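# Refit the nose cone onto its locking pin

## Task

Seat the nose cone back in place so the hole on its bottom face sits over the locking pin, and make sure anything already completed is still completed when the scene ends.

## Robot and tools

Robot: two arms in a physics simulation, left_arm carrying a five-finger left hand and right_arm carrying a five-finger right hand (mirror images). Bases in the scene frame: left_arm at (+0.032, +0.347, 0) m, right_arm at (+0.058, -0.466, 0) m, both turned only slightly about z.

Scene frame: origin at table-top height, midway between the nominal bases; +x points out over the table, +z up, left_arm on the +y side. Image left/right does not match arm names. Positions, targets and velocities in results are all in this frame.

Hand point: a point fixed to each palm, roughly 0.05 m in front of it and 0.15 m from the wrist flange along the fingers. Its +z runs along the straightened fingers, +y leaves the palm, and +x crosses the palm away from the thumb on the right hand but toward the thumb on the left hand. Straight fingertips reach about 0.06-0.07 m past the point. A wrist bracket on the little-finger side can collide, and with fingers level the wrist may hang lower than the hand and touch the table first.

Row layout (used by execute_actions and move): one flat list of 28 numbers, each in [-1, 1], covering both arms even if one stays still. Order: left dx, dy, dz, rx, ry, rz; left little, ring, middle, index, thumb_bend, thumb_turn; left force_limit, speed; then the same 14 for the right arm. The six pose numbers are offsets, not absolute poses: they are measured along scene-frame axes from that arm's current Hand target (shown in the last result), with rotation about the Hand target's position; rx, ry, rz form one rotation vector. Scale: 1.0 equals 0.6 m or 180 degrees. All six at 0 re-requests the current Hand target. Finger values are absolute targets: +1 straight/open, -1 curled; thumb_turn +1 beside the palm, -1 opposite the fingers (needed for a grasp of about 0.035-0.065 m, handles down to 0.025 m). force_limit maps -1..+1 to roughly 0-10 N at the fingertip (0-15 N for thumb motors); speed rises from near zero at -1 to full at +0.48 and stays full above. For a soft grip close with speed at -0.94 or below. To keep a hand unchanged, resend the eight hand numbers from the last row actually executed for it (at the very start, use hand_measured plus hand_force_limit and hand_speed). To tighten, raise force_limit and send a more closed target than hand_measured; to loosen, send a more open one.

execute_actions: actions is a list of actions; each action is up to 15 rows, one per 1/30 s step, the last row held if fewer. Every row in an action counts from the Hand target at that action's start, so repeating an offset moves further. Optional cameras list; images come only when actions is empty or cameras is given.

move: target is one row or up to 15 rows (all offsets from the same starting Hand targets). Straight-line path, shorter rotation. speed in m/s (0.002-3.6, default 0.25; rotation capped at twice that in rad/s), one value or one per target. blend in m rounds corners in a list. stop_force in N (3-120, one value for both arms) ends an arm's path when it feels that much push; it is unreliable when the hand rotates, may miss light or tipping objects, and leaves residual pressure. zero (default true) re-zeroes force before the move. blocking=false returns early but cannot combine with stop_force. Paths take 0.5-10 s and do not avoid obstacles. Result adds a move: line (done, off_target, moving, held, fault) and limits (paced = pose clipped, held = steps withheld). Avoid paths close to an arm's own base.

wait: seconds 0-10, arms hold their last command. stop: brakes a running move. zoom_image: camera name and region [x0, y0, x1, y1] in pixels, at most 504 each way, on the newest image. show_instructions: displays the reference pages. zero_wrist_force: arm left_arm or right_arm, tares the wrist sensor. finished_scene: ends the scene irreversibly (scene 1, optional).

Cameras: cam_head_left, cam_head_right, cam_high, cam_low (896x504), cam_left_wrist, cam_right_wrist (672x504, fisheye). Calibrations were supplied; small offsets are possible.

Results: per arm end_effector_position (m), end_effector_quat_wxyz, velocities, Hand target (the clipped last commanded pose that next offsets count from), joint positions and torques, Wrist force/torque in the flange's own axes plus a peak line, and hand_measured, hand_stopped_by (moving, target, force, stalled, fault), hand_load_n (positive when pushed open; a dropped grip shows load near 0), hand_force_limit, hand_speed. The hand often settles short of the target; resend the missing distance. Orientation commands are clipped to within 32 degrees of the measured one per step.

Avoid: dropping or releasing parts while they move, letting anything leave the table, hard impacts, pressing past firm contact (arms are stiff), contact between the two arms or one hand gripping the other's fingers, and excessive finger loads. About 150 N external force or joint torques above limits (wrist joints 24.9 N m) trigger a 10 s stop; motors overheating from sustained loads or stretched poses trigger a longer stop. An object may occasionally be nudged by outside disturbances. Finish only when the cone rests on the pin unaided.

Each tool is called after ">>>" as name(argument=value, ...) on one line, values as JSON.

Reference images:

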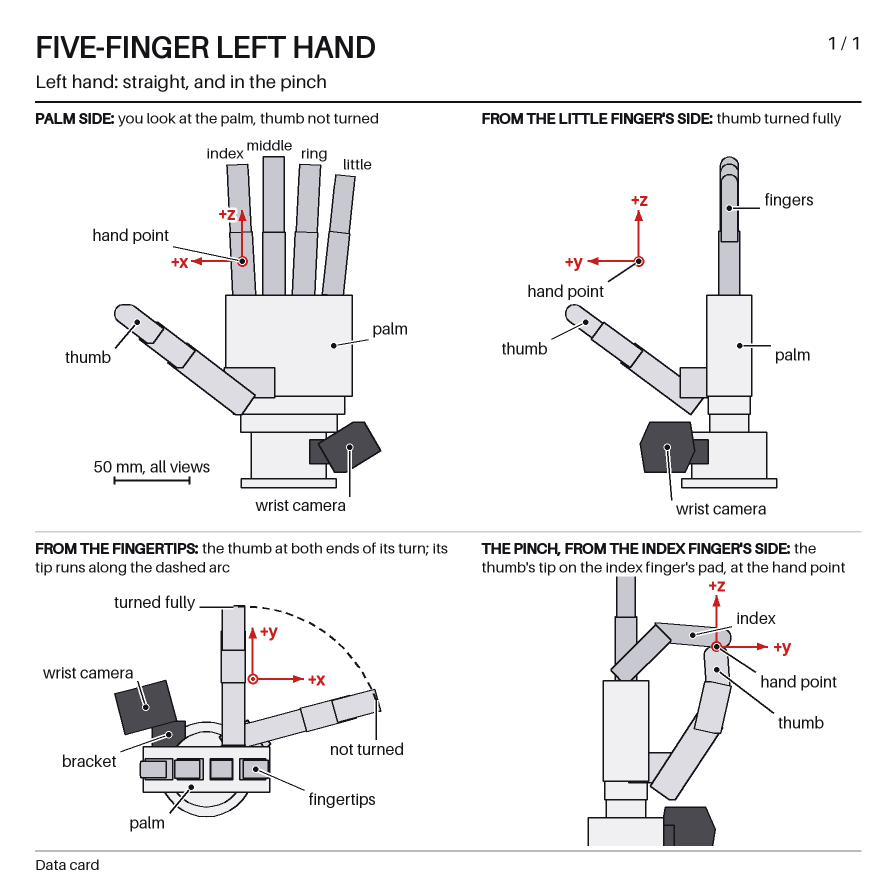

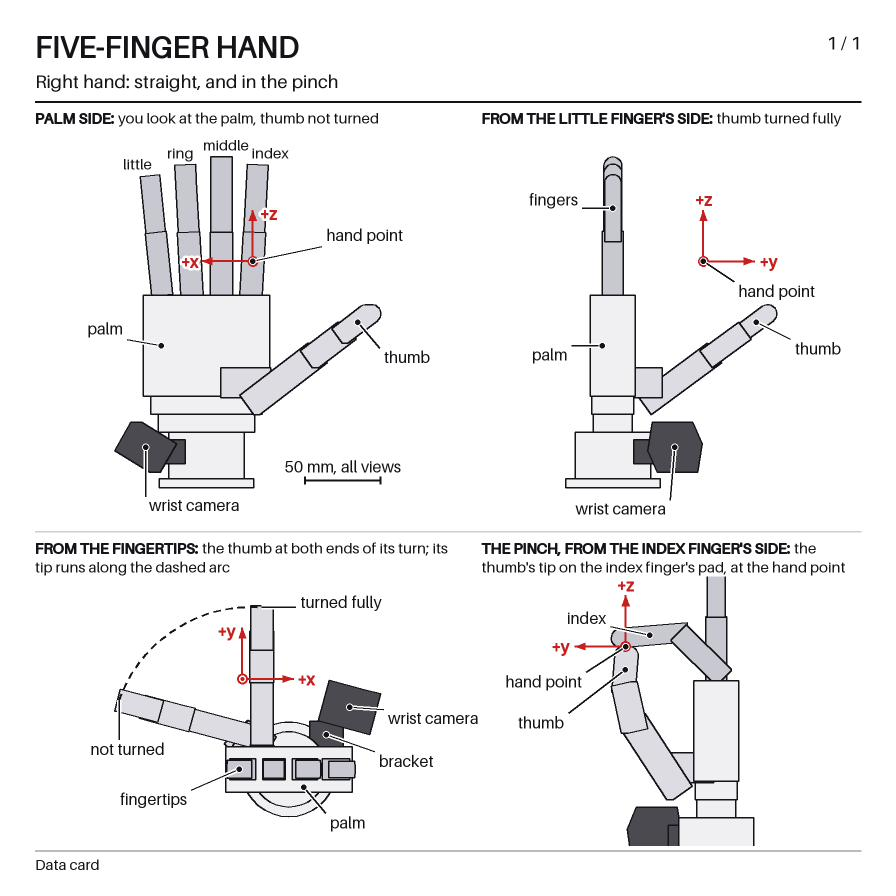

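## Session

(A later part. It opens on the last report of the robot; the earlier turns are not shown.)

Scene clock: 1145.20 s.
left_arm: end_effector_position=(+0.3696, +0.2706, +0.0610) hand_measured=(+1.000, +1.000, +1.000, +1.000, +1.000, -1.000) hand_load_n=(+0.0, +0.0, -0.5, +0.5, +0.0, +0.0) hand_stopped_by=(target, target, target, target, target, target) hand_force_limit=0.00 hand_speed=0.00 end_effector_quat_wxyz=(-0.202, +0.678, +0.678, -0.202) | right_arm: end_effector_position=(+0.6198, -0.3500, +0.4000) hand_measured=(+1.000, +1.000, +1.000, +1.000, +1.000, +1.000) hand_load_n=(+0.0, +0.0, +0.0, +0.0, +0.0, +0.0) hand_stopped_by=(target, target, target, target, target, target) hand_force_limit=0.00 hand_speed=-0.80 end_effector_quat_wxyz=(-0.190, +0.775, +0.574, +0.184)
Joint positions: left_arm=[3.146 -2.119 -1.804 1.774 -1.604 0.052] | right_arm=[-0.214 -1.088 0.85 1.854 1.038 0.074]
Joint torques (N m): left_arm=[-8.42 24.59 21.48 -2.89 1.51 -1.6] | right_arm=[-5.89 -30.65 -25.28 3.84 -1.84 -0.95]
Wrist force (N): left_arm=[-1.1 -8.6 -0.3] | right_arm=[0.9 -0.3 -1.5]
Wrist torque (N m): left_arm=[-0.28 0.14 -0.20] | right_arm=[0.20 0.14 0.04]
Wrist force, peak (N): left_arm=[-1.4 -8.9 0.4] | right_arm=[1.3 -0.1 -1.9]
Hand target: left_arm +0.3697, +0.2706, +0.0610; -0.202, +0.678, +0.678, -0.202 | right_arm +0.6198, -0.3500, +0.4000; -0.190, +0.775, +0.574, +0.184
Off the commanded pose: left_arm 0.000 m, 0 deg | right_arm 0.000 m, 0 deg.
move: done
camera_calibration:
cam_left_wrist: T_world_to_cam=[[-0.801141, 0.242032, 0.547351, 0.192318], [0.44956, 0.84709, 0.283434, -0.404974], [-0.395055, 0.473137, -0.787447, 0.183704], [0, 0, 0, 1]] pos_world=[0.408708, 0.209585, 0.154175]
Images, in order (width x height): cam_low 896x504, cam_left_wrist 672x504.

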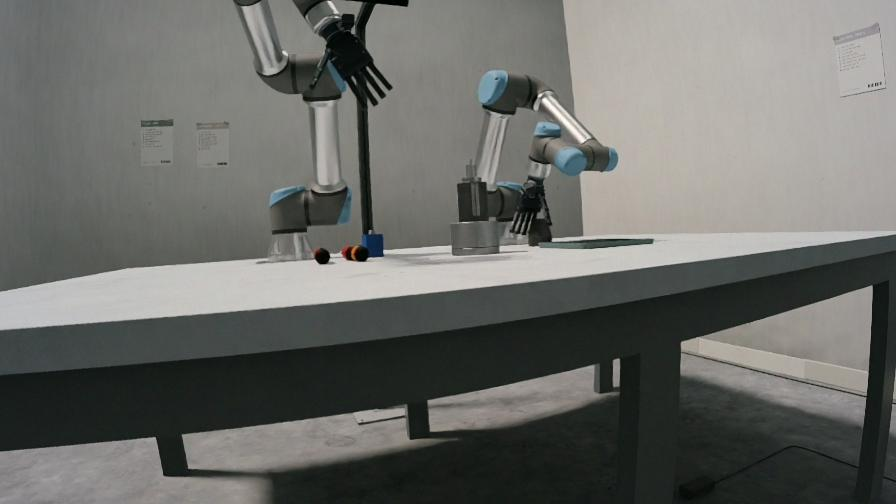

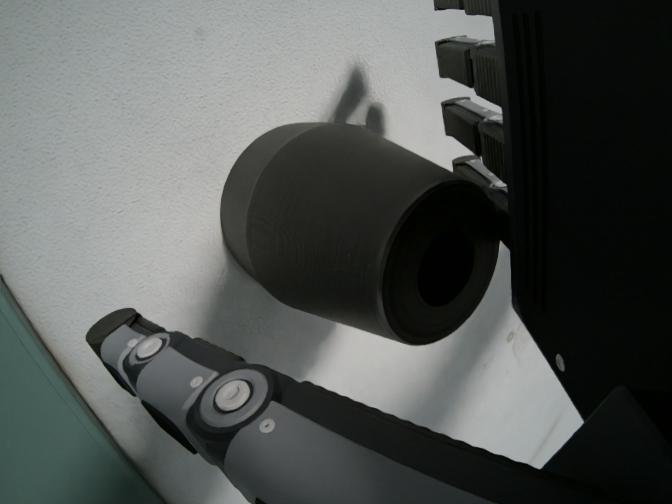

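>>> move(target=[-0.01,0.0,0.1,0,0,0,1,1,1,1,1,-1,0,0.0,0,0,0,0,0,0,1,1,1,1,1,1,0,-0.8], speed=0.15, cameras=["cam_left_wrist","cam_low","cam_high","cam_head_left","cam_head_right"])

>>> zoom_image(camera="cam_head_left", region=[460, 280, 560, 360])

>>> zoom_image(camera="cam_high", region=[290, 190, 400, 330])

>>> zoom_image(camera="cam_high", region=[410, 80, 630, 260])

Scene clock: 1290.47 s.
left_arm: end_effector_position=(+0.3637, +0.2706, +0.1209) hand_measured=(+1.000, +1.000, +1.000, +1.000, +1.000, -1.000) hand_load_n=(+0.0, +0.0, +0.0, +0.0, +0.0, +0.0) hand_stopped_by=(target, target, target, target, target, target) hand_force_limit=0.00 hand_speed=0.00 end_effector_quat_wxyz=(-0.202, +0.678, +0.678, -0.202) | right_arm: end_effector_position=(+0.6198, -0.3500, +0.4000) hand_measured=(+1.000, +1.000, +1.000, +1.000, +1.000, +1.000) hand_load_n=(+0.0, +0.0, +0.0, +0.0, +0.0, +0.0) hand_stopped_by=(target, target, target, target, target, target) hand_force_limit=0.00 hand_speed=-0.80 end_effector_quat_wxyz=(-0.190, +0.775, +0.574, +0.184)
Joint positions: left_arm=[3.147 -2.013 -1.78 1.644 -1.604 0.053] | right_arm=[-0.214 -1.088 0.85 1.854 1.038 0.074]
Joint torques (N m): left_arm=[8.7 43.44 21.94 -4.99 -0.99 2] | right_arm=[-5.35 -30.54 -25.71 3.9 -1.8 -0.75]
Wrist force (N): left_arm=[-1.4 0.2 -0.4] | right_arm=[0.9 0.2 -1.6]
Wrist torque (N m): left_arm=[-0.29 0.21 -0.31] | right_arm=[0.27 0.14 0.06]
Wrist force, peak (N): left_arm=[-1.8 -8.7 -0.3] | right_arm=[1.2 0.2 -2.0]
Hand target: left_arm +0.3637, +0.2706, +0.1210; -0.202, +0.678, +0.678, -0.202 | right_arm +0.6198, -0.3500, +0.4000; -0.190, +0.775, +0.574, +0.184
Off the commanded pose: left_arm 0.000 m, 0 deg | right_arm 0.000 m, 0 deg.
move: done
camera_calibration:
cam_left_wrist: T_world_to_cam=[[-0.801141, 0.242032, 0.547351, 0.154805], [0.44956, 0.84709, 0.283434, -0.4193], [-0.395055, 0.473137, -0.787447, 0.228542], [0, 0, 0, 1]] pos_world=[0.402808, 0.209585, 0.214075]
Images, in order (width x height): cam_head_left 896x504, cam_head_right 896x504, cam_high 896x504, cam_low 896x504, cam_left_wrist 672x504.

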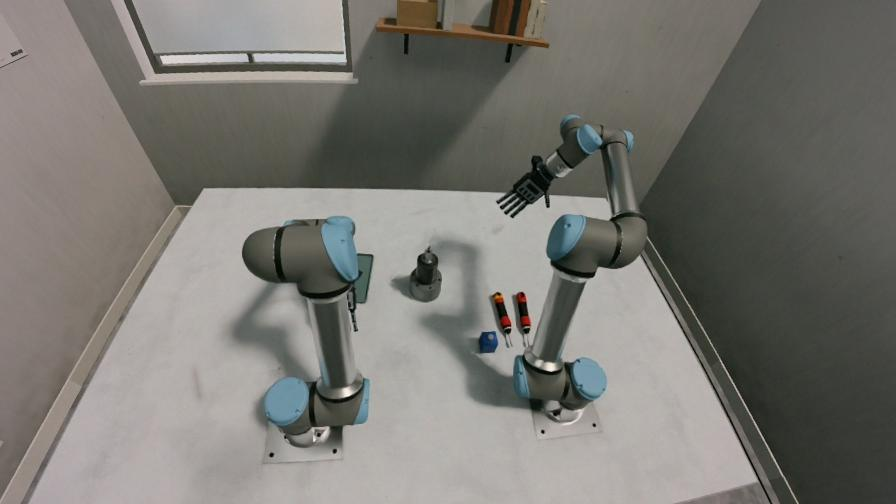

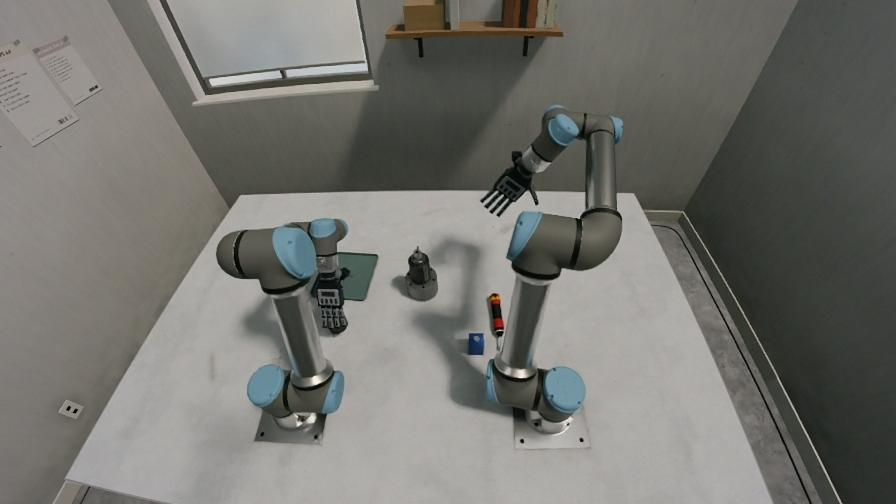

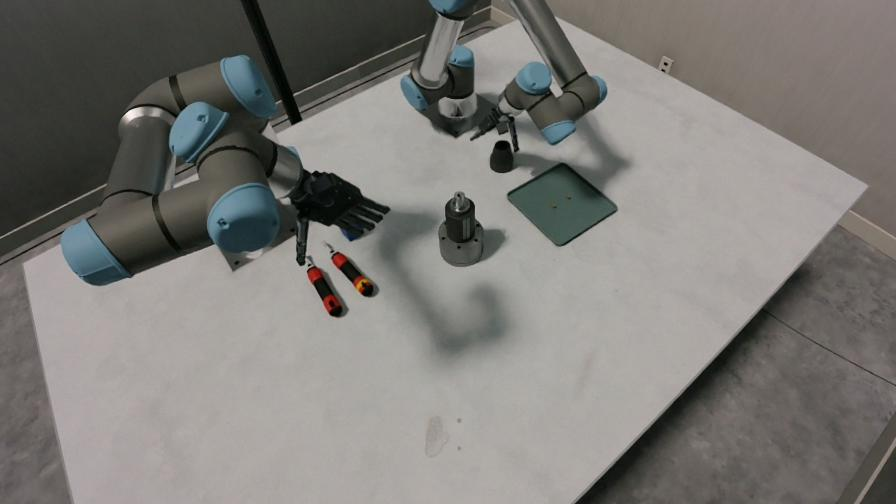

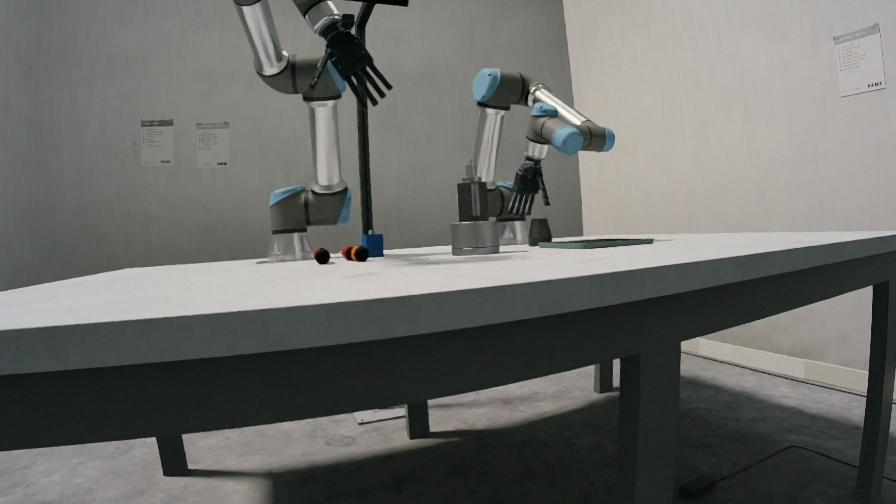

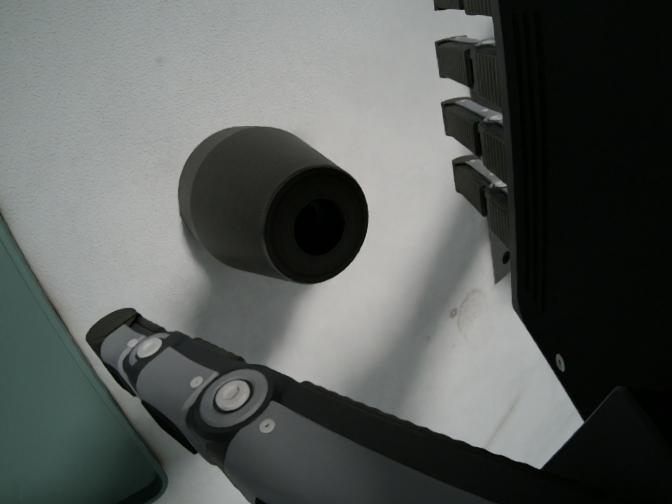

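Scaled by 5.040 from the camera's 896x504 image, which has a finer 1280x720 frame.

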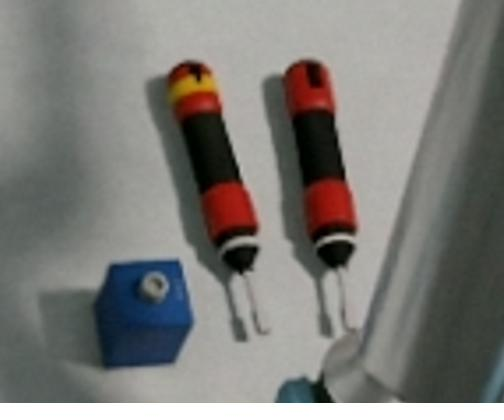

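Scaled by 3.600 from the camera's 896x504 image, which has a finer 1280x720 frame.

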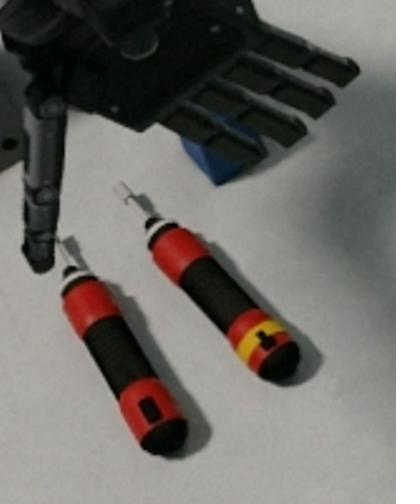

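Scaled by 2.291 from the camera's 896x504 image, which has a finer 1280x720 frame.

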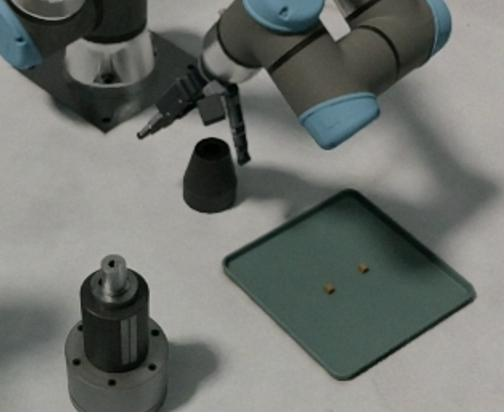

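>>> move(target=[[0,0,0.0733,0,0,0,1,1,1,1,1,-1,0,0.0,0,0,0,0,0,0,1,1,1,1,1,1,0,-0.8],[-0.0172,-0.027,0.0733,-0.0785,-0.0785,-0.4957,1,1,1,1,1,-1,0,0.0,0,0,0,0,0,0,1,1,1,1,1,1,0,-0.8]], speed=0.25, cameras=["cam_left_wrist","cam_high","cam_head_right"])

Scene clock: 1919.20 s.
left_arm: end_effector_position=(+0.3534, +0.2544, +0.1650) hand_measured=(+1.000, +1.000, +1.000, +1.000, +1.000, -1.000) hand_load_n=(+0.0, -0.5, +0.0, +0.0, +0.0, +0.0) hand_stopped_by=(target, target, target, target, target, target) hand_force_limit=0.00 hand_speed=0.00 end_effector_quat_wxyz=(-0.132, +0.991, +0.000, -0.001) | right_arm: end_effector_position=(+0.6198, -0.3500, +0.4000) hand_measured=(+1.000, +1.000, +1.000, +1.000, +1.000, +1.000) hand_load_n=(+0.0, +0.0, +0.0, +0.0, +0.0, +0.0) hand_stopped_by=(target, target, target, target, target, target) hand_force_limit=0.00 hand_speed=-0.80 end_effector_quat_wxyz=(-0.190, +0.775, +0.574, +0.184)
Joint positions: left_arm=[3.2 -1.616 -1.95 2.026 -1.834 1.692] | right_arm=[-0.214 -1.088 0.85 1.854 1.038 0.074]
Joint torques (N m): left_arm=[9.72 29.85 8.58 -0.53 1.01 2.11] | right_arm=[-4.83 -31.36 -25.67 3.74 -1.92 -0.63]
Wrist force (N): left_arm=[-1.0 0.1 -0.4] | right_arm=[0.9 -0.2 -1.6]
Wrist torque (N m): left_arm=[-0.23 0.17 -0.24] | right_arm=[0.22 0.14 0.05]
Wrist force, peak (N): left_arm=[-1.9 0.5 -0.7] | right_arm=[1.2 0.1 -2.0]
Hand target: left_arm +0.3534, +0.2544, +0.1650; -0.132, +0.991, +0.000, -0.001 | right_arm +0.6198, -0.3500, +0.4000; -0.190, +0.775, +0.574, +0.184
Off the commanded pose: left_arm 0.000 m, 0 deg | right_arm 0.000 m, 0 deg.
move: done
camera_calibration:
cam_left_wrist: T_world_to_cam=[[0.242358, 0.930974, 0.273037, -0.372477], [0.846959, -0.340289, 0.408489, -0.272447], [0.473205, 0.132251, -0.870969, 0.0605224], [0, 0, 0, 1]] pos_world=[0.292385, 0.246052, 0.265705]
Images, in order (width x height): cam_head_right 896x504, cam_high 896x504, cam_left_wrist 672x504.

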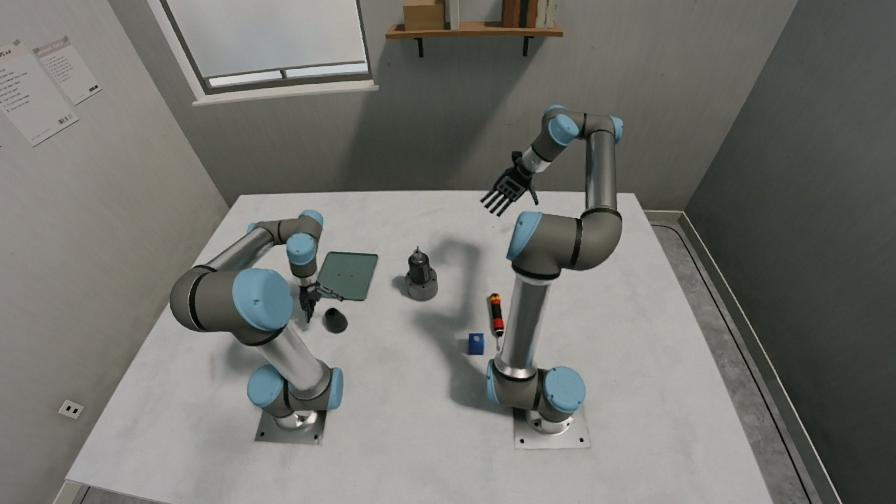

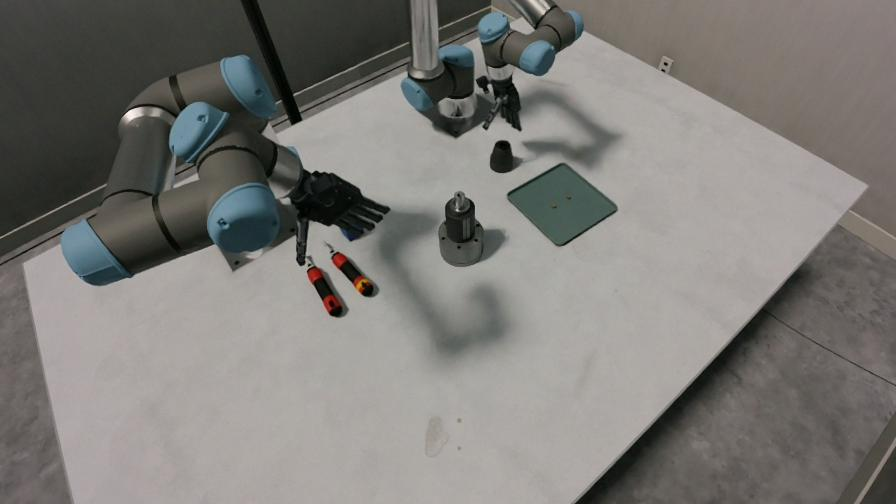

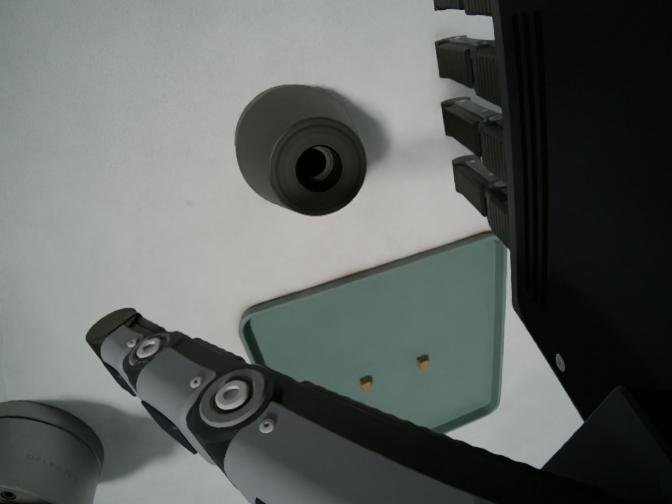

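>>> zoom_image(camera="cam_left_wrist", region=[225, 75, 385, 225])

Scaled by 3.150 from the camera's 672x504 image, which has a finer 960x720 frame.

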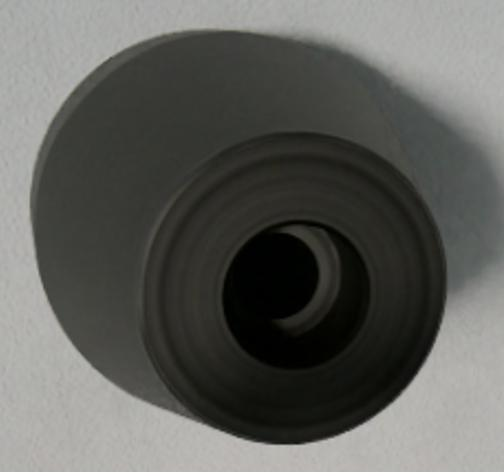

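>>> move(target=[-0.0025,0.0098,-0.1,0,0,0,1,1,1,1,1,-1,0,0.0,0,0,0,0,0,0,1,1,1,1,1,1,0,-0.8], speed=0.12, stop_force=8, cameras=["cam_left_wrist"])

Scene clock: 1938.30 s.
left_arm: end_effector_position=(+0.3519, +0.2603, +0.1050) hand_measured=(+1.000, +1.000, +1.000, +1.000, +1.000, -1.000) hand_load_n=(+0.0, +0.0, +0.0, +0.0, -0.5, +0.0) hand_stopped_by=(target, target, target, target, target, target) hand_force_limit=0.00 hand_speed=0.00 end_effector_quat_wxyz=(-0.132, +0.991, +0.000, -0.001) | right_arm: end_effector_position=(+0.6198, -0.3500, +0.4000) hand_measured=(+1.000, +1.000, +1.000, +1.000, +1.000, +1.000) hand_load_n=(+0.0, +0.5, +0.0, +0.0, +0.0, +0.0) hand_stopped_by=(target, target, target, target, target, target) hand_force_limit=0.00 hand_speed=-0.80 end_effector_quat_wxyz=(-0.190, +0.775, +0.574, +0.184)
Joint positions: left_arm=[3.222 -1.683 -2.051 2.2 -1.833 1.715] | right_arm=[-0.214 -1.088 0.85 1.854 1.038 0.074]
Joint torques (N m): left_arm=[9.94 10.15 6.66 -0.43 0.99 2.12] | right_arm=[-4.27 -31.01 -25.67 3.63 -1.91 -0.49]
Wrist force (N): left_arm=[-1.3 0.1 -0.3] | right_arm=[0.7 0.5 -1.9]
Wrist torque (N m): left_arm=[-0.25 0.21 -0.26] | right_arm=[0.34 0.19 0.05]
Wrist force, peak (N): left_arm=[-1.6 0.3 -0.6] | right_arm=[1.2 0.0 -2.0]
Hand target: left_arm +0.3519, +0.2603, +0.1050; -0.132, +0.991, +0.000, -0.001 | right_arm +0.6198, -0.3500, +0.4000; -0.190, +0.775, +0.574, +0.184
Off the commanded pose: left_arm 0.000 m, 0 deg | right_arm 0.000 m, 0 deg.
move: done
camera_calibration:
cam_left_wrist: T_world_to_cam=[[0.242602, 0.930936, 0.27295, -0.361269], [0.846882, -0.340469, 0.408499, -0.244594], [0.473218, 0.132054, -0.870992, 0.00824381], [0, 0, 0, 1]] pos_world=[0.290885, 0.251953, 0.205705]
Images, in order (width x height): cam_left_wrist 672x504.

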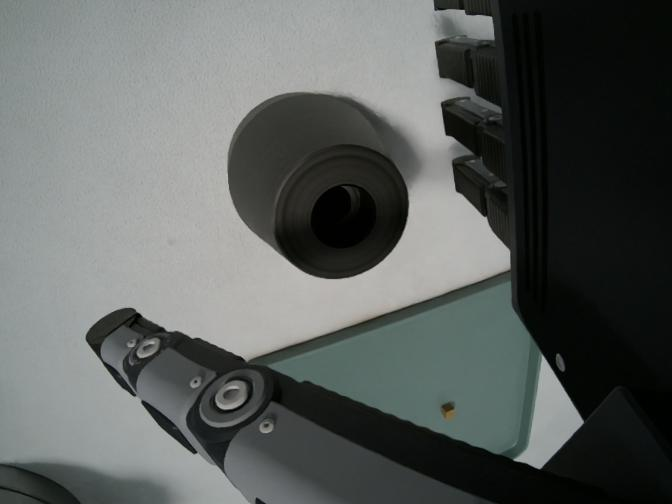

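>>> move(target=[-0.0005,-0.0013,-0.0683,0,0,0,1,1,1,1,1,-1,0,0.0,0,0,0,0,0,0,1,1,1,1,1,1,0,-0.8], speed=0.08, stop_force=6, cameras=["cam_left_wrist"])

>>> move(target=[0,-0.0233,0,0,0,0,1,1,1,1,1,-1,0,0.0,0,0,0,0,0,0,1,1,1,1,1,1,0,-0.8], speed=0.02, stop_force=3, cameras=["cam_left_wrist"])

Scene clock: 1954.43 s.
left_arm: end_effector_position=(+0.3516, +0.2595, +0.0640) hand_measured=(+1.000, +1.000, +1.000, +1.000, +1.000, -1.000) hand_load_n=(+0.0, +0.0, -0.5, +0.0, +0.0, +0.0) hand_stopped_by=(target, target, target, target, target, target) hand_force_limit=0.00 hand_speed=0.00 end_effector_quat_wxyz=(-0.132, +0.991, +0.000, -0.001) | right_arm: end_effector_position=(+0.6198, -0.3500, +0.4000) hand_measured=(+1.000, +1.000, +1.000, +1.000, +1.000, +1.000) hand_load_n=(+0.0, +0.0, +0.0, +0.0, +0.0, +0.0) hand_stopped_by=(target, target, target, target, target, target) hand_force_limit=0.00 hand_speed=-0.80 end_effector_quat_wxyz=(-0.190, +0.775, +0.574, +0.184)
Joint positions: left_arm=[3.219 -1.75 -2.103 2.317 -1.833 1.712] | right_arm=[-0.214 -1.088 0.85 1.854 1.038 0.074]
Joint torques (N m): left_arm=[-9.24 12.16 4.71 -0.24 -0.28 -1.74] | right_arm=[-4.13 -31.53 -24.8 3.51 -1.87 -0.46]
Wrist force (N): left_arm=[-1.3 0.3 -0.2] | right_arm=[1.1 0.0 -1.8]
Wrist torque (N m): left_arm=[-0.21 0.23 -0.15] | right_arm=[0.26 0.11 0.05]
Wrist force, peak (N): left_arm=[-1.6 0.3 -0.8] | right_arm=[1.2 0.2 -2.0]
Hand target: left_arm +0.3516, +0.2595, +0.0640; -0.132, +0.991, +0.000, -0.001 | right_arm +0.6198, -0.3500, +0.4000; -0.190, +0.775, +0.574, +0.184
Off the commanded pose: left_arm 0.000 m, 0 deg | right_arm 0.000 m, 0 deg.
move: done
camera_calibration:
cam_left_wrist: T_world_to_cam=[[0.242602, 0.930936, 0.27295, -0.34926], [0.846882, -0.340469, 0.408499, -0.227864], [0.473218, 0.132054, -0.870992, -0.0272192], [0, 0, 0, 1]] pos_world=[0.290585, 0.251153, 0.164705]
Images, in order (width x height): cam_left_wrist 672x504.

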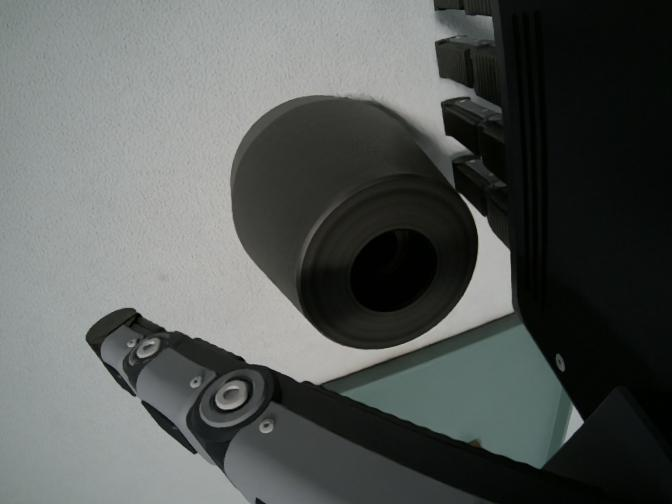

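Scene clock: 1956.13 s.
left_arm: end_effector_position=(+0.3516, +0.2479, +0.0640) hand_measured=(+1.000, +1.000, +1.000, +1.000, +1.000, -1.000) hand_load_n=(+0.0, -0.5, +0.0, +0.0, +0.0, +0.0) hand_stopped_by=(target, target, target, target, target, target) hand_force_limit=0.00 hand_speed=0.00 end_effector_quat_wxyz=(-0.132, +0.991, +0.000, +0.000) | right_arm: end_effector_position=(+0.6198, -0.3500, +0.4000) hand_measured=(+1.000, +1.000, +1.000, +1.000, +1.000, +1.000) hand_load_n=(+0.0, +0.0, +0.0, +0.0, +0.0, +0.0) hand_stopped_by=(target, target, target, target, target, target) hand_force_limit=0.00 hand_speed=-0.80 end_effector_quat_wxyz=(-0.190, +0.775, +0.574, +0.184)
Joint positions: left_arm=[3.178 -1.761 -2.093 2.307 -1.835 1.669] | right_arm=[-0.214 -1.088 0.85 1.854 1.038 0.074]
Joint torques (N m): left_arm=[9.23 32.5 5.24 -0.43 1.01 2] | right_arm=[-4.55 -31.29 -25.18 3.64 -1.76 -0.29]
Wrist force (N): left_arm=[-1.3 0.0 -0.6] | right_arm=[1.0 -0.1 -1.7]
Wrist torque (N m): left_arm=[-0.25 0.21 -0.25] | right_arm=[0.24 0.14 0.05]
Wrist force, peak (N): left_arm=[-1.0 -4.6 1.3] | right_arm=[1.2 0.2 -2.0]
Hand target: left_arm +0.3516, +0.2479, +0.0640; -0.132, +0.991, +0.000, +0.000 (not the last commanded pose) | right_arm +0.6198, -0.3500, +0.4000; -0.190, +0.775, +0.574, +0.184
Off the commanded pose: left_arm 0.002 m, 0 deg | right_arm 0.000 m, 0 deg.
move: contact (left_arm)
camera_calibration:
cam_left_wrist: T_world_to_cam=[[0.242598, 0.930951, 0.272902, -0.338432], [0.846813, -0.340464, 0.408646, -0.231733], [0.473343, 0.131961, -0.870938, -0.0256632], [0, 0, 0, 1]] pos_world=[0.290485, 0.239553, 0.164705]
Images, in order (width x height): cam_left_wrist 672x504.

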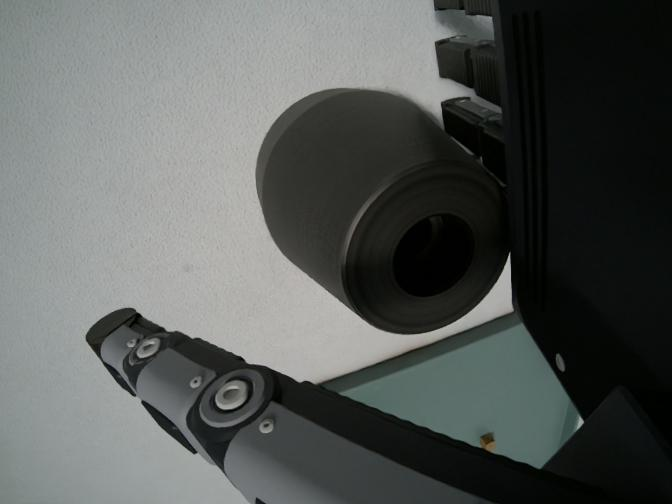

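>>> execute_actions(actions=[[[0,0,0,0,0,0,1,1,1,1,-0.6,-1,0.3,-0.8,0,0,0,0,0,0,1,1,1,1,1,1,0,-0.8]]])

>>> wait(seconds=2, cameras=["cam_left_wrist","cam_high"])

Scene clock: 1966.00 s.
left_arm: end_effector_position=(+0.3516, +0.2479, +0.0640) hand_measured=(+1.000, +1.000, +1.000, +1.000, +0.140, -1.000) hand_load_n=(+0.0, +0.0, +0.0, +0.0, +10.0, +0.0) hand_stopped_by=(target, target, target, target, force, target) hand_force_limit=0.30 hand_speed=-0.80 end_effector_quat_wxyz=(-0.132, +0.991, +0.000, +0.000) | right_arm: end_effector_position=(+0.6198, -0.3500, +0.4000) hand_measured=(+1.000, +1.000, +1.000, +1.000, +1.000, +1.000) hand_load_n=(+0.0, +0.0, +0.0, +0.0, +0.0, +0.0) hand_stopped_by=(target, target, target, target, target, target) hand_force_limit=0.00 hand_speed=-0.80 end_effector_quat_wxyz=(-0.190, +0.775, +0.574, +0.184)
Joint positions: left_arm=[3.178 -1.761 -2.093 2.307 -1.835 1.669] | right_arm=[-0.214 -1.088 0.85 1.854 1.038 0.074]
Joint torques (N m): left_arm=[7.3 32.4 6.3 -0.6 -1.56 1.64] | right_arm=[-4.49 -31.57 -24.79 3.48 -1.88 -0.22]
Wrist force (N): left_arm=[-1.5 0.1 0.8] | right_arm=[0.8 -0.1 -1.7]
Wrist torque (N m): left_arm=[-0.42 0.24 -0.27] | right_arm=[0.24 0.16 0.05]
Wrist force, peak (N): left_arm=[-1.6 7.5 -1.6] | right_arm=[1.1 -0.1 -2.0]
Hand target: left_arm +0.3516, +0.2479, +0.0640; -0.132, +0.991, +0.000, +0.000 | right_arm +0.6198, -0.3500, +0.4000; -0.190, +0.775, +0.574, +0.184
Off the commanded pose: left_arm 0.000 m, 0 deg | right_arm 0.000 m, 0 deg.

Scene clock: 1968.00 s.
left_arm: end_effector_position=(+0.3516, +0.2479, +0.0640) hand_measured=(+1.000, +1.000, +1.000, +1.000, +0.140, -1.000) hand_load_n=(+0.0, +0.0, +0.0, +0.0, +10.5, +0.0) hand_stopped_by=(target, target, target, target, force, target) hand_force_limit=0.30 hand_speed=-0.80 end_effector_quat_wxyz=(-0.132, +0.991, +0.000, +0.000) | right_arm: end_effector_position=(+0.6198, -0.3500, +0.4000) hand_measured=(+1.000, +1.000, +1.000, +1.000, +1.000, +1.000) hand_load_n=(+0.0, +0.0, +0.0, +0.0, +0.0, +0.0) hand_stopped_by=(target, target, target, target, target, target) hand_force_limit=0.00 hand_speed=-0.80 end_effector_quat_wxyz=(-0.190, +0.775, +0.574, +0.184)
Joint positions: left_arm=[3.178 -1.761 -2.093 2.307 -1.835 1.669] | right_arm=[-0.214 -1.088 0.85 1.854 1.038 0.074]
Joint torques (N m): left_arm=[5.99 31.45 7.36 -1.12 -1.57 -0.16] | right_arm=[-2.99 -31.58 -25.05 3.58 -1.87 -0.25]
Wrist force (N): left_arm=[-1.5 0.5 1.0] | right_arm=[1.2 0.1 -1.3]
Wrist torque (N m): left_arm=[-0.40 0.24 -0.26] | right_arm=[0.25 0.09 0.07]
Wrist force, peak (N): left_arm=[-1.5 0.5 1.4] | right_arm=[1.3 0.2 -1.9]
Hand target: left_arm +0.3516, +0.2479, +0.0640; -0.132, +0.991, +0.000, +0.000 | right_arm +0.6198, -0.3500, +0.4000; -0.190, +0.775, +0.574, +0.184
Off the commanded pose: left_arm 0.000 m, 0 deg | right_arm 0.000 m, 0 deg.
wait: 2.00 s; at rest by 0.17 s
camera_calibration:
cam_left_wrist: T_world_to_cam=[[0.242598, 0.930951, 0.272902, -0.338432], [0.846813, -0.340464, 0.408646, -0.231733], [0.473343, 0.131961, -0.870938, -0.0256632], [0, 0, 0, 1]] pos_world=[0.290485, 0.239553, 0.164705]
Images, in order (width x height): cam_high 896x504, cam_left_wrist 672x504.

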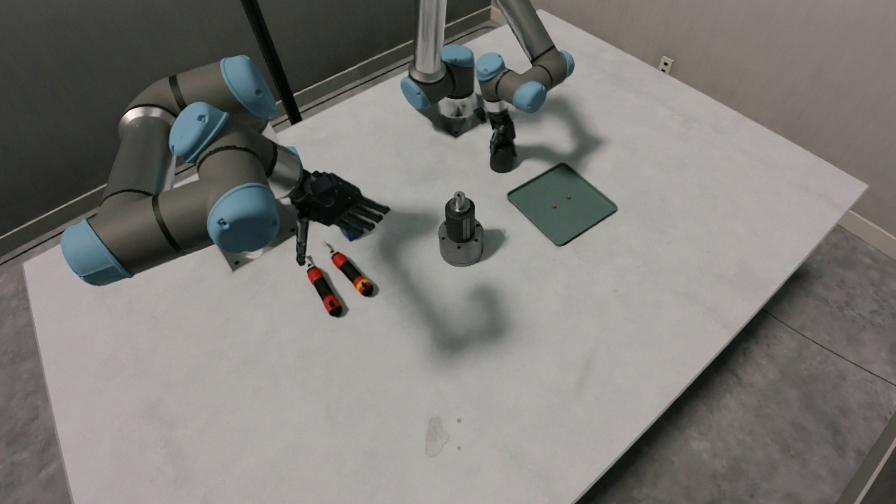

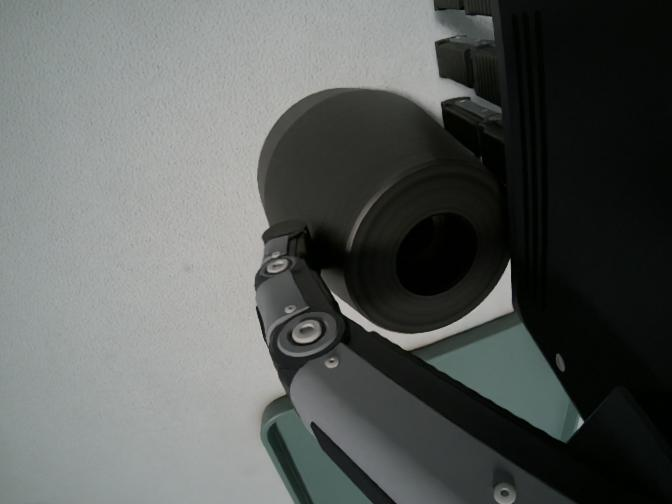

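>>> execute_actions(actions=[[[0,0,0,0,0,0,1,1,1,1,-0.65,-1,0.95,-0.85,0,0,0,0,0,0,1,1,1,1,1,1,0,-0.8]]])

>>> move(target=[0,0.0097,0.0092,-0.0278,0,0,1,1,1,1,-0.65,-1,0.95,-0.85,0,0,0,0,0,0,1,1,1,1,1,1,0,-0.8], speed=0.03, cameras=["cam_left_wrist","cam_low"])

Scene clock: 1984.73 s.
left_arm: end_effector_position=(+0.3516, +0.2479, +0.0640) hand_measured=(+1.000, +1.000, +1.000, +1.000, +0.128, -1.000) hand_load_n=(+0.0, +0.0, +0.0, +0.5, +15.5, +0.0) hand_stopped_by=(target, target, target, target, force, target) hand_force_limit=0.95 hand_speed=-0.85 end_effector_quat_wxyz=(-0.132, +0.991, +0.000, +0.000) | right_arm: end_effector_position=(+0.6198, -0.3500, +0.4000) hand_measured=(+1.000, +1.000, +1.000, +1.000, +1.000, +1.000) hand_load_n=(+0.0, +0.0, +0.0, +0.0, +0.0, +0.0) hand_stopped_by=(target, target, target, target, target, target) hand_force_limit=0.00 hand_speed=-0.80 end_effector_quat_wxyz=(-0.190, +0.775, +0.574, +0.184)
Joint positions: left_arm=[3.178 -1.761 -2.093 2.307 -1.835 1.669] | right_arm=[-0.214 -1.088 0.85 1.854 1.038 0.074]
Joint torques (N m): left_arm=[0.27 32.02 8.78 -1.76 -1.53 -0.28] | right_arm=[-3.58 -31.29 -25.05 3.47 -1.88 -0.06]
Wrist force (N): left_arm=[-1.2 3.9 -0.1] | right_arm=[1.2 0.0 -1.9]
Wrist torque (N m): left_arm=[-0.37 0.17 -0.27] | right_arm=[0.26 0.12 0.06]
Wrist force, peak (N): left_arm=[-1.5 5.2 0.1] | right_arm=[1.1 -0.2 -2.0]
Hand target: left_arm +0.3516, +0.2479, +0.0640; -0.132, +0.991, +0.000, +0.000 | right_arm +0.6198, -0.3500, +0.4000; -0.190, +0.775, +0.574, +0.184
Off the commanded pose: left_arm 0.000 m, 0 deg | right_arm 0.000 m, 0 deg.

Scene clock: 1986.63 s.
left_arm: end_effector_position=(+0.3516, +0.2537, +0.0695) hand_measured=(+1.000, +1.000, +1.000, +1.000, +0.128, -1.000) hand_load_n=(+0.0, +0.0, +0.0, +0.5, +11.5, +0.0) hand_stopped_by=(target, target, target, target, force, target) hand_force_limit=0.95 hand_speed=-0.85 end_effector_quat_wxyz=(-0.089, +0.996, +0.000, +0.000) | right_arm: end_effector_position=(+0.6198, -0.3500, +0.4000) hand_measured=(+1.000, +1.000, +1.000, +1.000, +1.000, +1.000) hand_load_n=(+0.0, +0.0, +0.0, +0.0, +0.0, +0.0) hand_stopped_by=(target, target, target, target, target, target) hand_force_limit=0.00 hand_speed=-0.80 end_effector_quat_wxyz=(-0.190, +0.775, +0.574, +0.184)
Joint positions: left_arm=[3.28 -1.73 -2.111 2.304 -1.745 1.771] | right_arm=[-0.214 -1.088 0.85 1.854 1.038 0.074]
Joint torques (N m): left_arm=[12.2 31.18 5.84 -4.23 -0.32 2.03] | right_arm=[-3.06 -31.52 -24.67 3.5 -1.88 -0.01]
Wrist force (N): left_arm=[-1.2 6.0 -0.6] | right_arm=[0.8 0.1 -1.5]
Wrist torque (N m): left_arm=[-0.07 0.20 -0.26] | right_arm=[0.25 0.17 0.05]
Wrist force, peak (N): left_arm=[-1.8 6.3 0.5] | right_arm=[1.1 -0.2 -1.8]
Hand target: left_arm +0.3516, +0.2537, +0.0695; -0.089, +0.996, +0.000, +0.000 | right_arm +0.6198, -0.3500, +0.4000; -0.190, +0.775, +0.574, +0.184
Off the commanded pose: left_arm 0.000 m, 0 deg | right_arm 0.000 m, 0 deg.
move: done
camera_calibration:
cam_left_wrist: T_world_to_cam=[[0.242563, 0.951173, 0.190876, -0.344739], [0.84684, -0.303589, 0.436687, -0.243308], [0.473313, 0.0557176, -0.879131, -0.00173503], [0, 0, 0, 1]] pos_world=[0.290485, 0.254138, 0.170527]
Images, in order (width x height): cam_low 896x504, cam_left_wrist 672x504.

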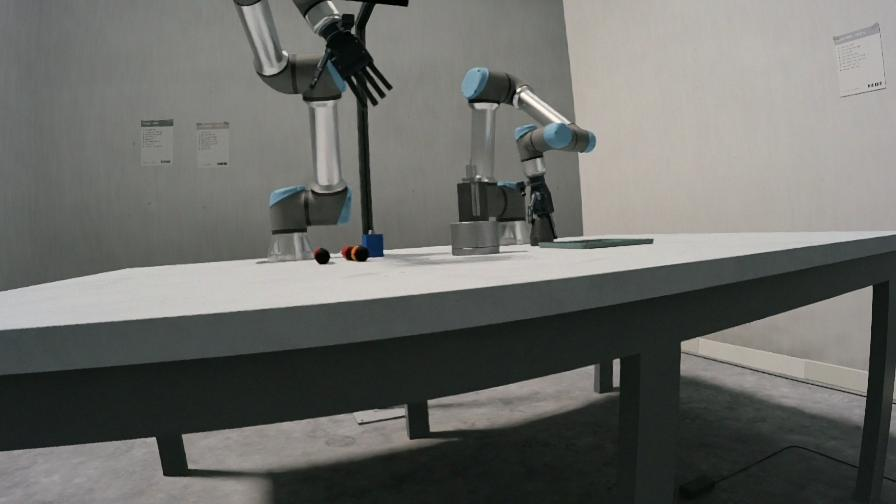

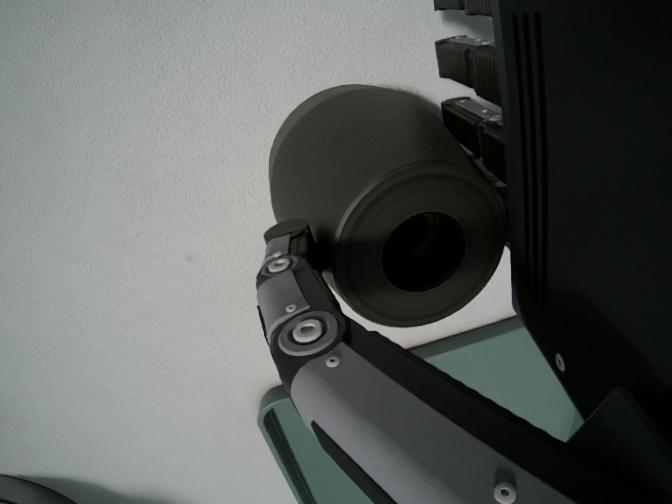

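>>> execute_actions(actions=[[[0,0,0,0,0,0,1,1,1,1,1,-1,0.0,0.0,0,0,0,0,0,0,1,1,1,1,1,1,0,-0.8]]])

>>> move(target=[[0,-0.02,0.0,0,0,0,1,1,1,1,1,-1,0,0.0,0,0,0,0,0,0,1,1,1,1,1,1,0,-0.8],[0,-0.01,0.09,-0.0278,0,0,1,1,1,1,1,-1,0,0.0,0,0,0,0,0,0,1,1,1,1,1,1,0,-0.8]], speed=0.1, cameras=["cam_left_wrist"])

>>> zoom_image(camera="cam_left_wrist", region=[200, 70, 420, 290])

Scene clock: 2117.60 s.
left_arm: end_effector_position=(+0.3516, +0.2537, +0.0695) hand_measured=(+1.000, +1.000, +1.000, +1.000, +1.000, -1.000) hand_load_n=(+0.0, +0.0, -0.5, +0.0, +0.0, +0.0) hand_stopped_by=(target, target, target, target, target, target) hand_force_limit=0.00 hand_speed=0.00 end_effector_quat_wxyz=(-0.089, +0.996, +0.000, +0.000) | right_arm: end_effector_position=(+0.6198, -0.3500, +0.4000) hand_measured=(+1.000, +1.000, +1.000, +1.000, +1.000, +1.000) hand_load_n=(+0.0, +0.0, +0.0, +0.0, +0.0, +0.0) hand_stopped_by=(target, target, target, target, target, target) hand_force_limit=0.00 hand_speed=-0.80 end_effector_quat_wxyz=(-0.190, +0.775, +0.574, +0.184)
Joint positions: left_arm=[3.28 -1.73 -2.111 2.304 -1.745 1.771] | right_arm=[-0.214 -1.088 0.85 1.854 1.038 0.074]
Joint torques (N m): left_arm=[1.79 30.64 6.27 -3.77 0.61 2.08] | right_arm=[-3.45 -31.82 -24.15 3.35 -1.92 -0.06]
Wrist force (N): left_arm=[-0.6 -1.3 0.1] | right_arm=[1.0 0.0 -1.5]
Wrist torque (N m): left_arm=[-0.15 0.19 -0.20] | right_arm=[0.25 0.12 0.06]
Wrist force, peak (N): left_arm=[-1.4 6.8 -0.8] | right_arm=[1.2 0.1 -2.0]
Hand target: left_arm +0.3516, +0.2537, +0.0695; -0.089, +0.996, +0.000, +0.000 | right_arm +0.6198, -0.3500, +0.4000; -0.190, +0.775, +0.574, +0.184
Off the commanded pose: left_arm 0.000 m, 0 deg | right_arm 0.000 m, 0 deg.

Scene clock: 2119.43 s.
left_arm: end_effector_position=(+0.3516, +0.2477, +0.1234) hand_measured=(+1.000, +1.000, +1.000, +1.000, +1.000, -1.000) hand_load_n=(+0.0, +0.0, +0.0, +0.0, +0.0, +0.0) hand_stopped_by=(target, target, target, target, target, target) hand_force_limit=0.00 hand_speed=0.00 end_effector_quat_wxyz=(-0.045, +0.999, +0.000, +0.000) | right_arm: end_effector_position=(+0.6198, -0.3500, +0.4000) hand_measured=(+1.000, +1.000, +1.000, +1.000, +1.000, +1.000) hand_load_n=(+0.0, +0.5, +0.0, +0.0, +0.0, +0.0) hand_stopped_by=(target, target, target, target, target, target) hand_force_limit=0.00 hand_speed=-0.80 end_effector_quat_wxyz=(-0.190, +0.775, +0.574, +0.184)
Joint positions: left_arm=[3.34 -1.64 -2.055 2.147 -1.659 1.829] | right_arm=[-0.214 -1.088 0.85 1.854 1.038 0.074]
Joint torques (N m): left_arm=[9.59 27.92 23.72 -4.45 1.24 2.08] | right_arm=[-2.41 -31.78 -24.66 3.37 -1.79 0.06]
Wrist force (N): left_arm=[-1.5 0.1 -0.1] | right_arm=[0.8 0.4 -1.6]
Wrist torque (N m): left_arm=[-0.22 0.26 -0.23] | right_arm=[0.32 0.16 0.06]
Wrist force, peak (N): left_arm=[-0.3 -6.4 2.1] | right_arm=[1.2 -0.2 -1.9]
Hand target: left_arm +0.3516, +0.2477, +0.1235; -0.045, +0.999, +0.000, +0.000 | right_arm +0.6198, -0.3500, +0.4000; -0.190, +0.775, +0.574, +0.184
Off the commanded pose: left_arm 0.000 m, 0 deg | right_arm 0.000 m, 0 deg.
move: done
camera_calibration:
cam_left_wrist: T_world_to_cam=[[0.242601, 0.964195, 0.107113, -0.342281], [0.846816, -0.264341, 0.461547, -0.281445], [0.473335, -0.0212669, -0.880626, 0.06525], [0, 0, 0, 1]] pos_world=[0.290485, 0.257015, 0.224024]
Images, in order (width x height): cam_left_wrist 672x504.

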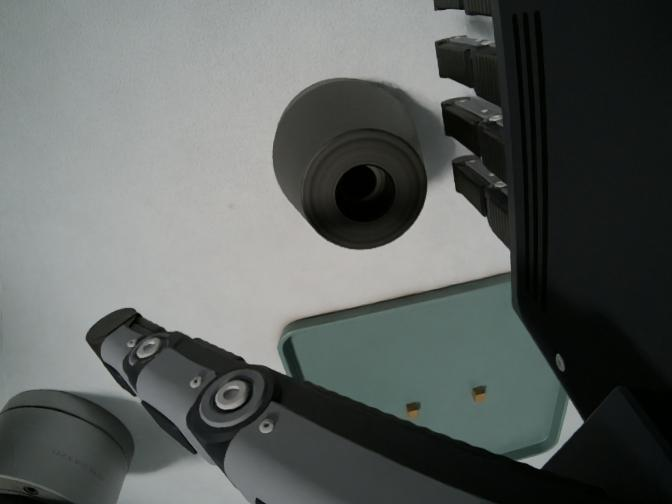

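Scaled by 2.291 from the camera's 672x504 image, which has a finer 960x720 frame.

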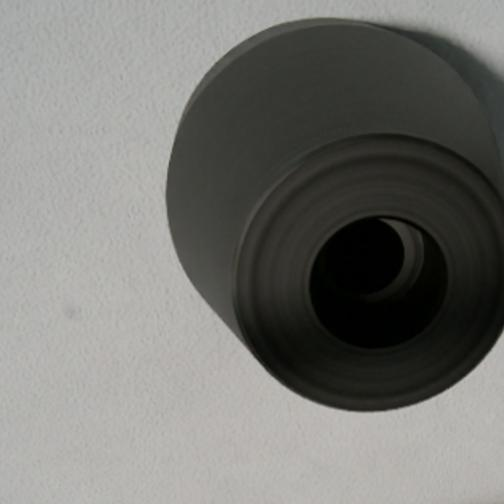

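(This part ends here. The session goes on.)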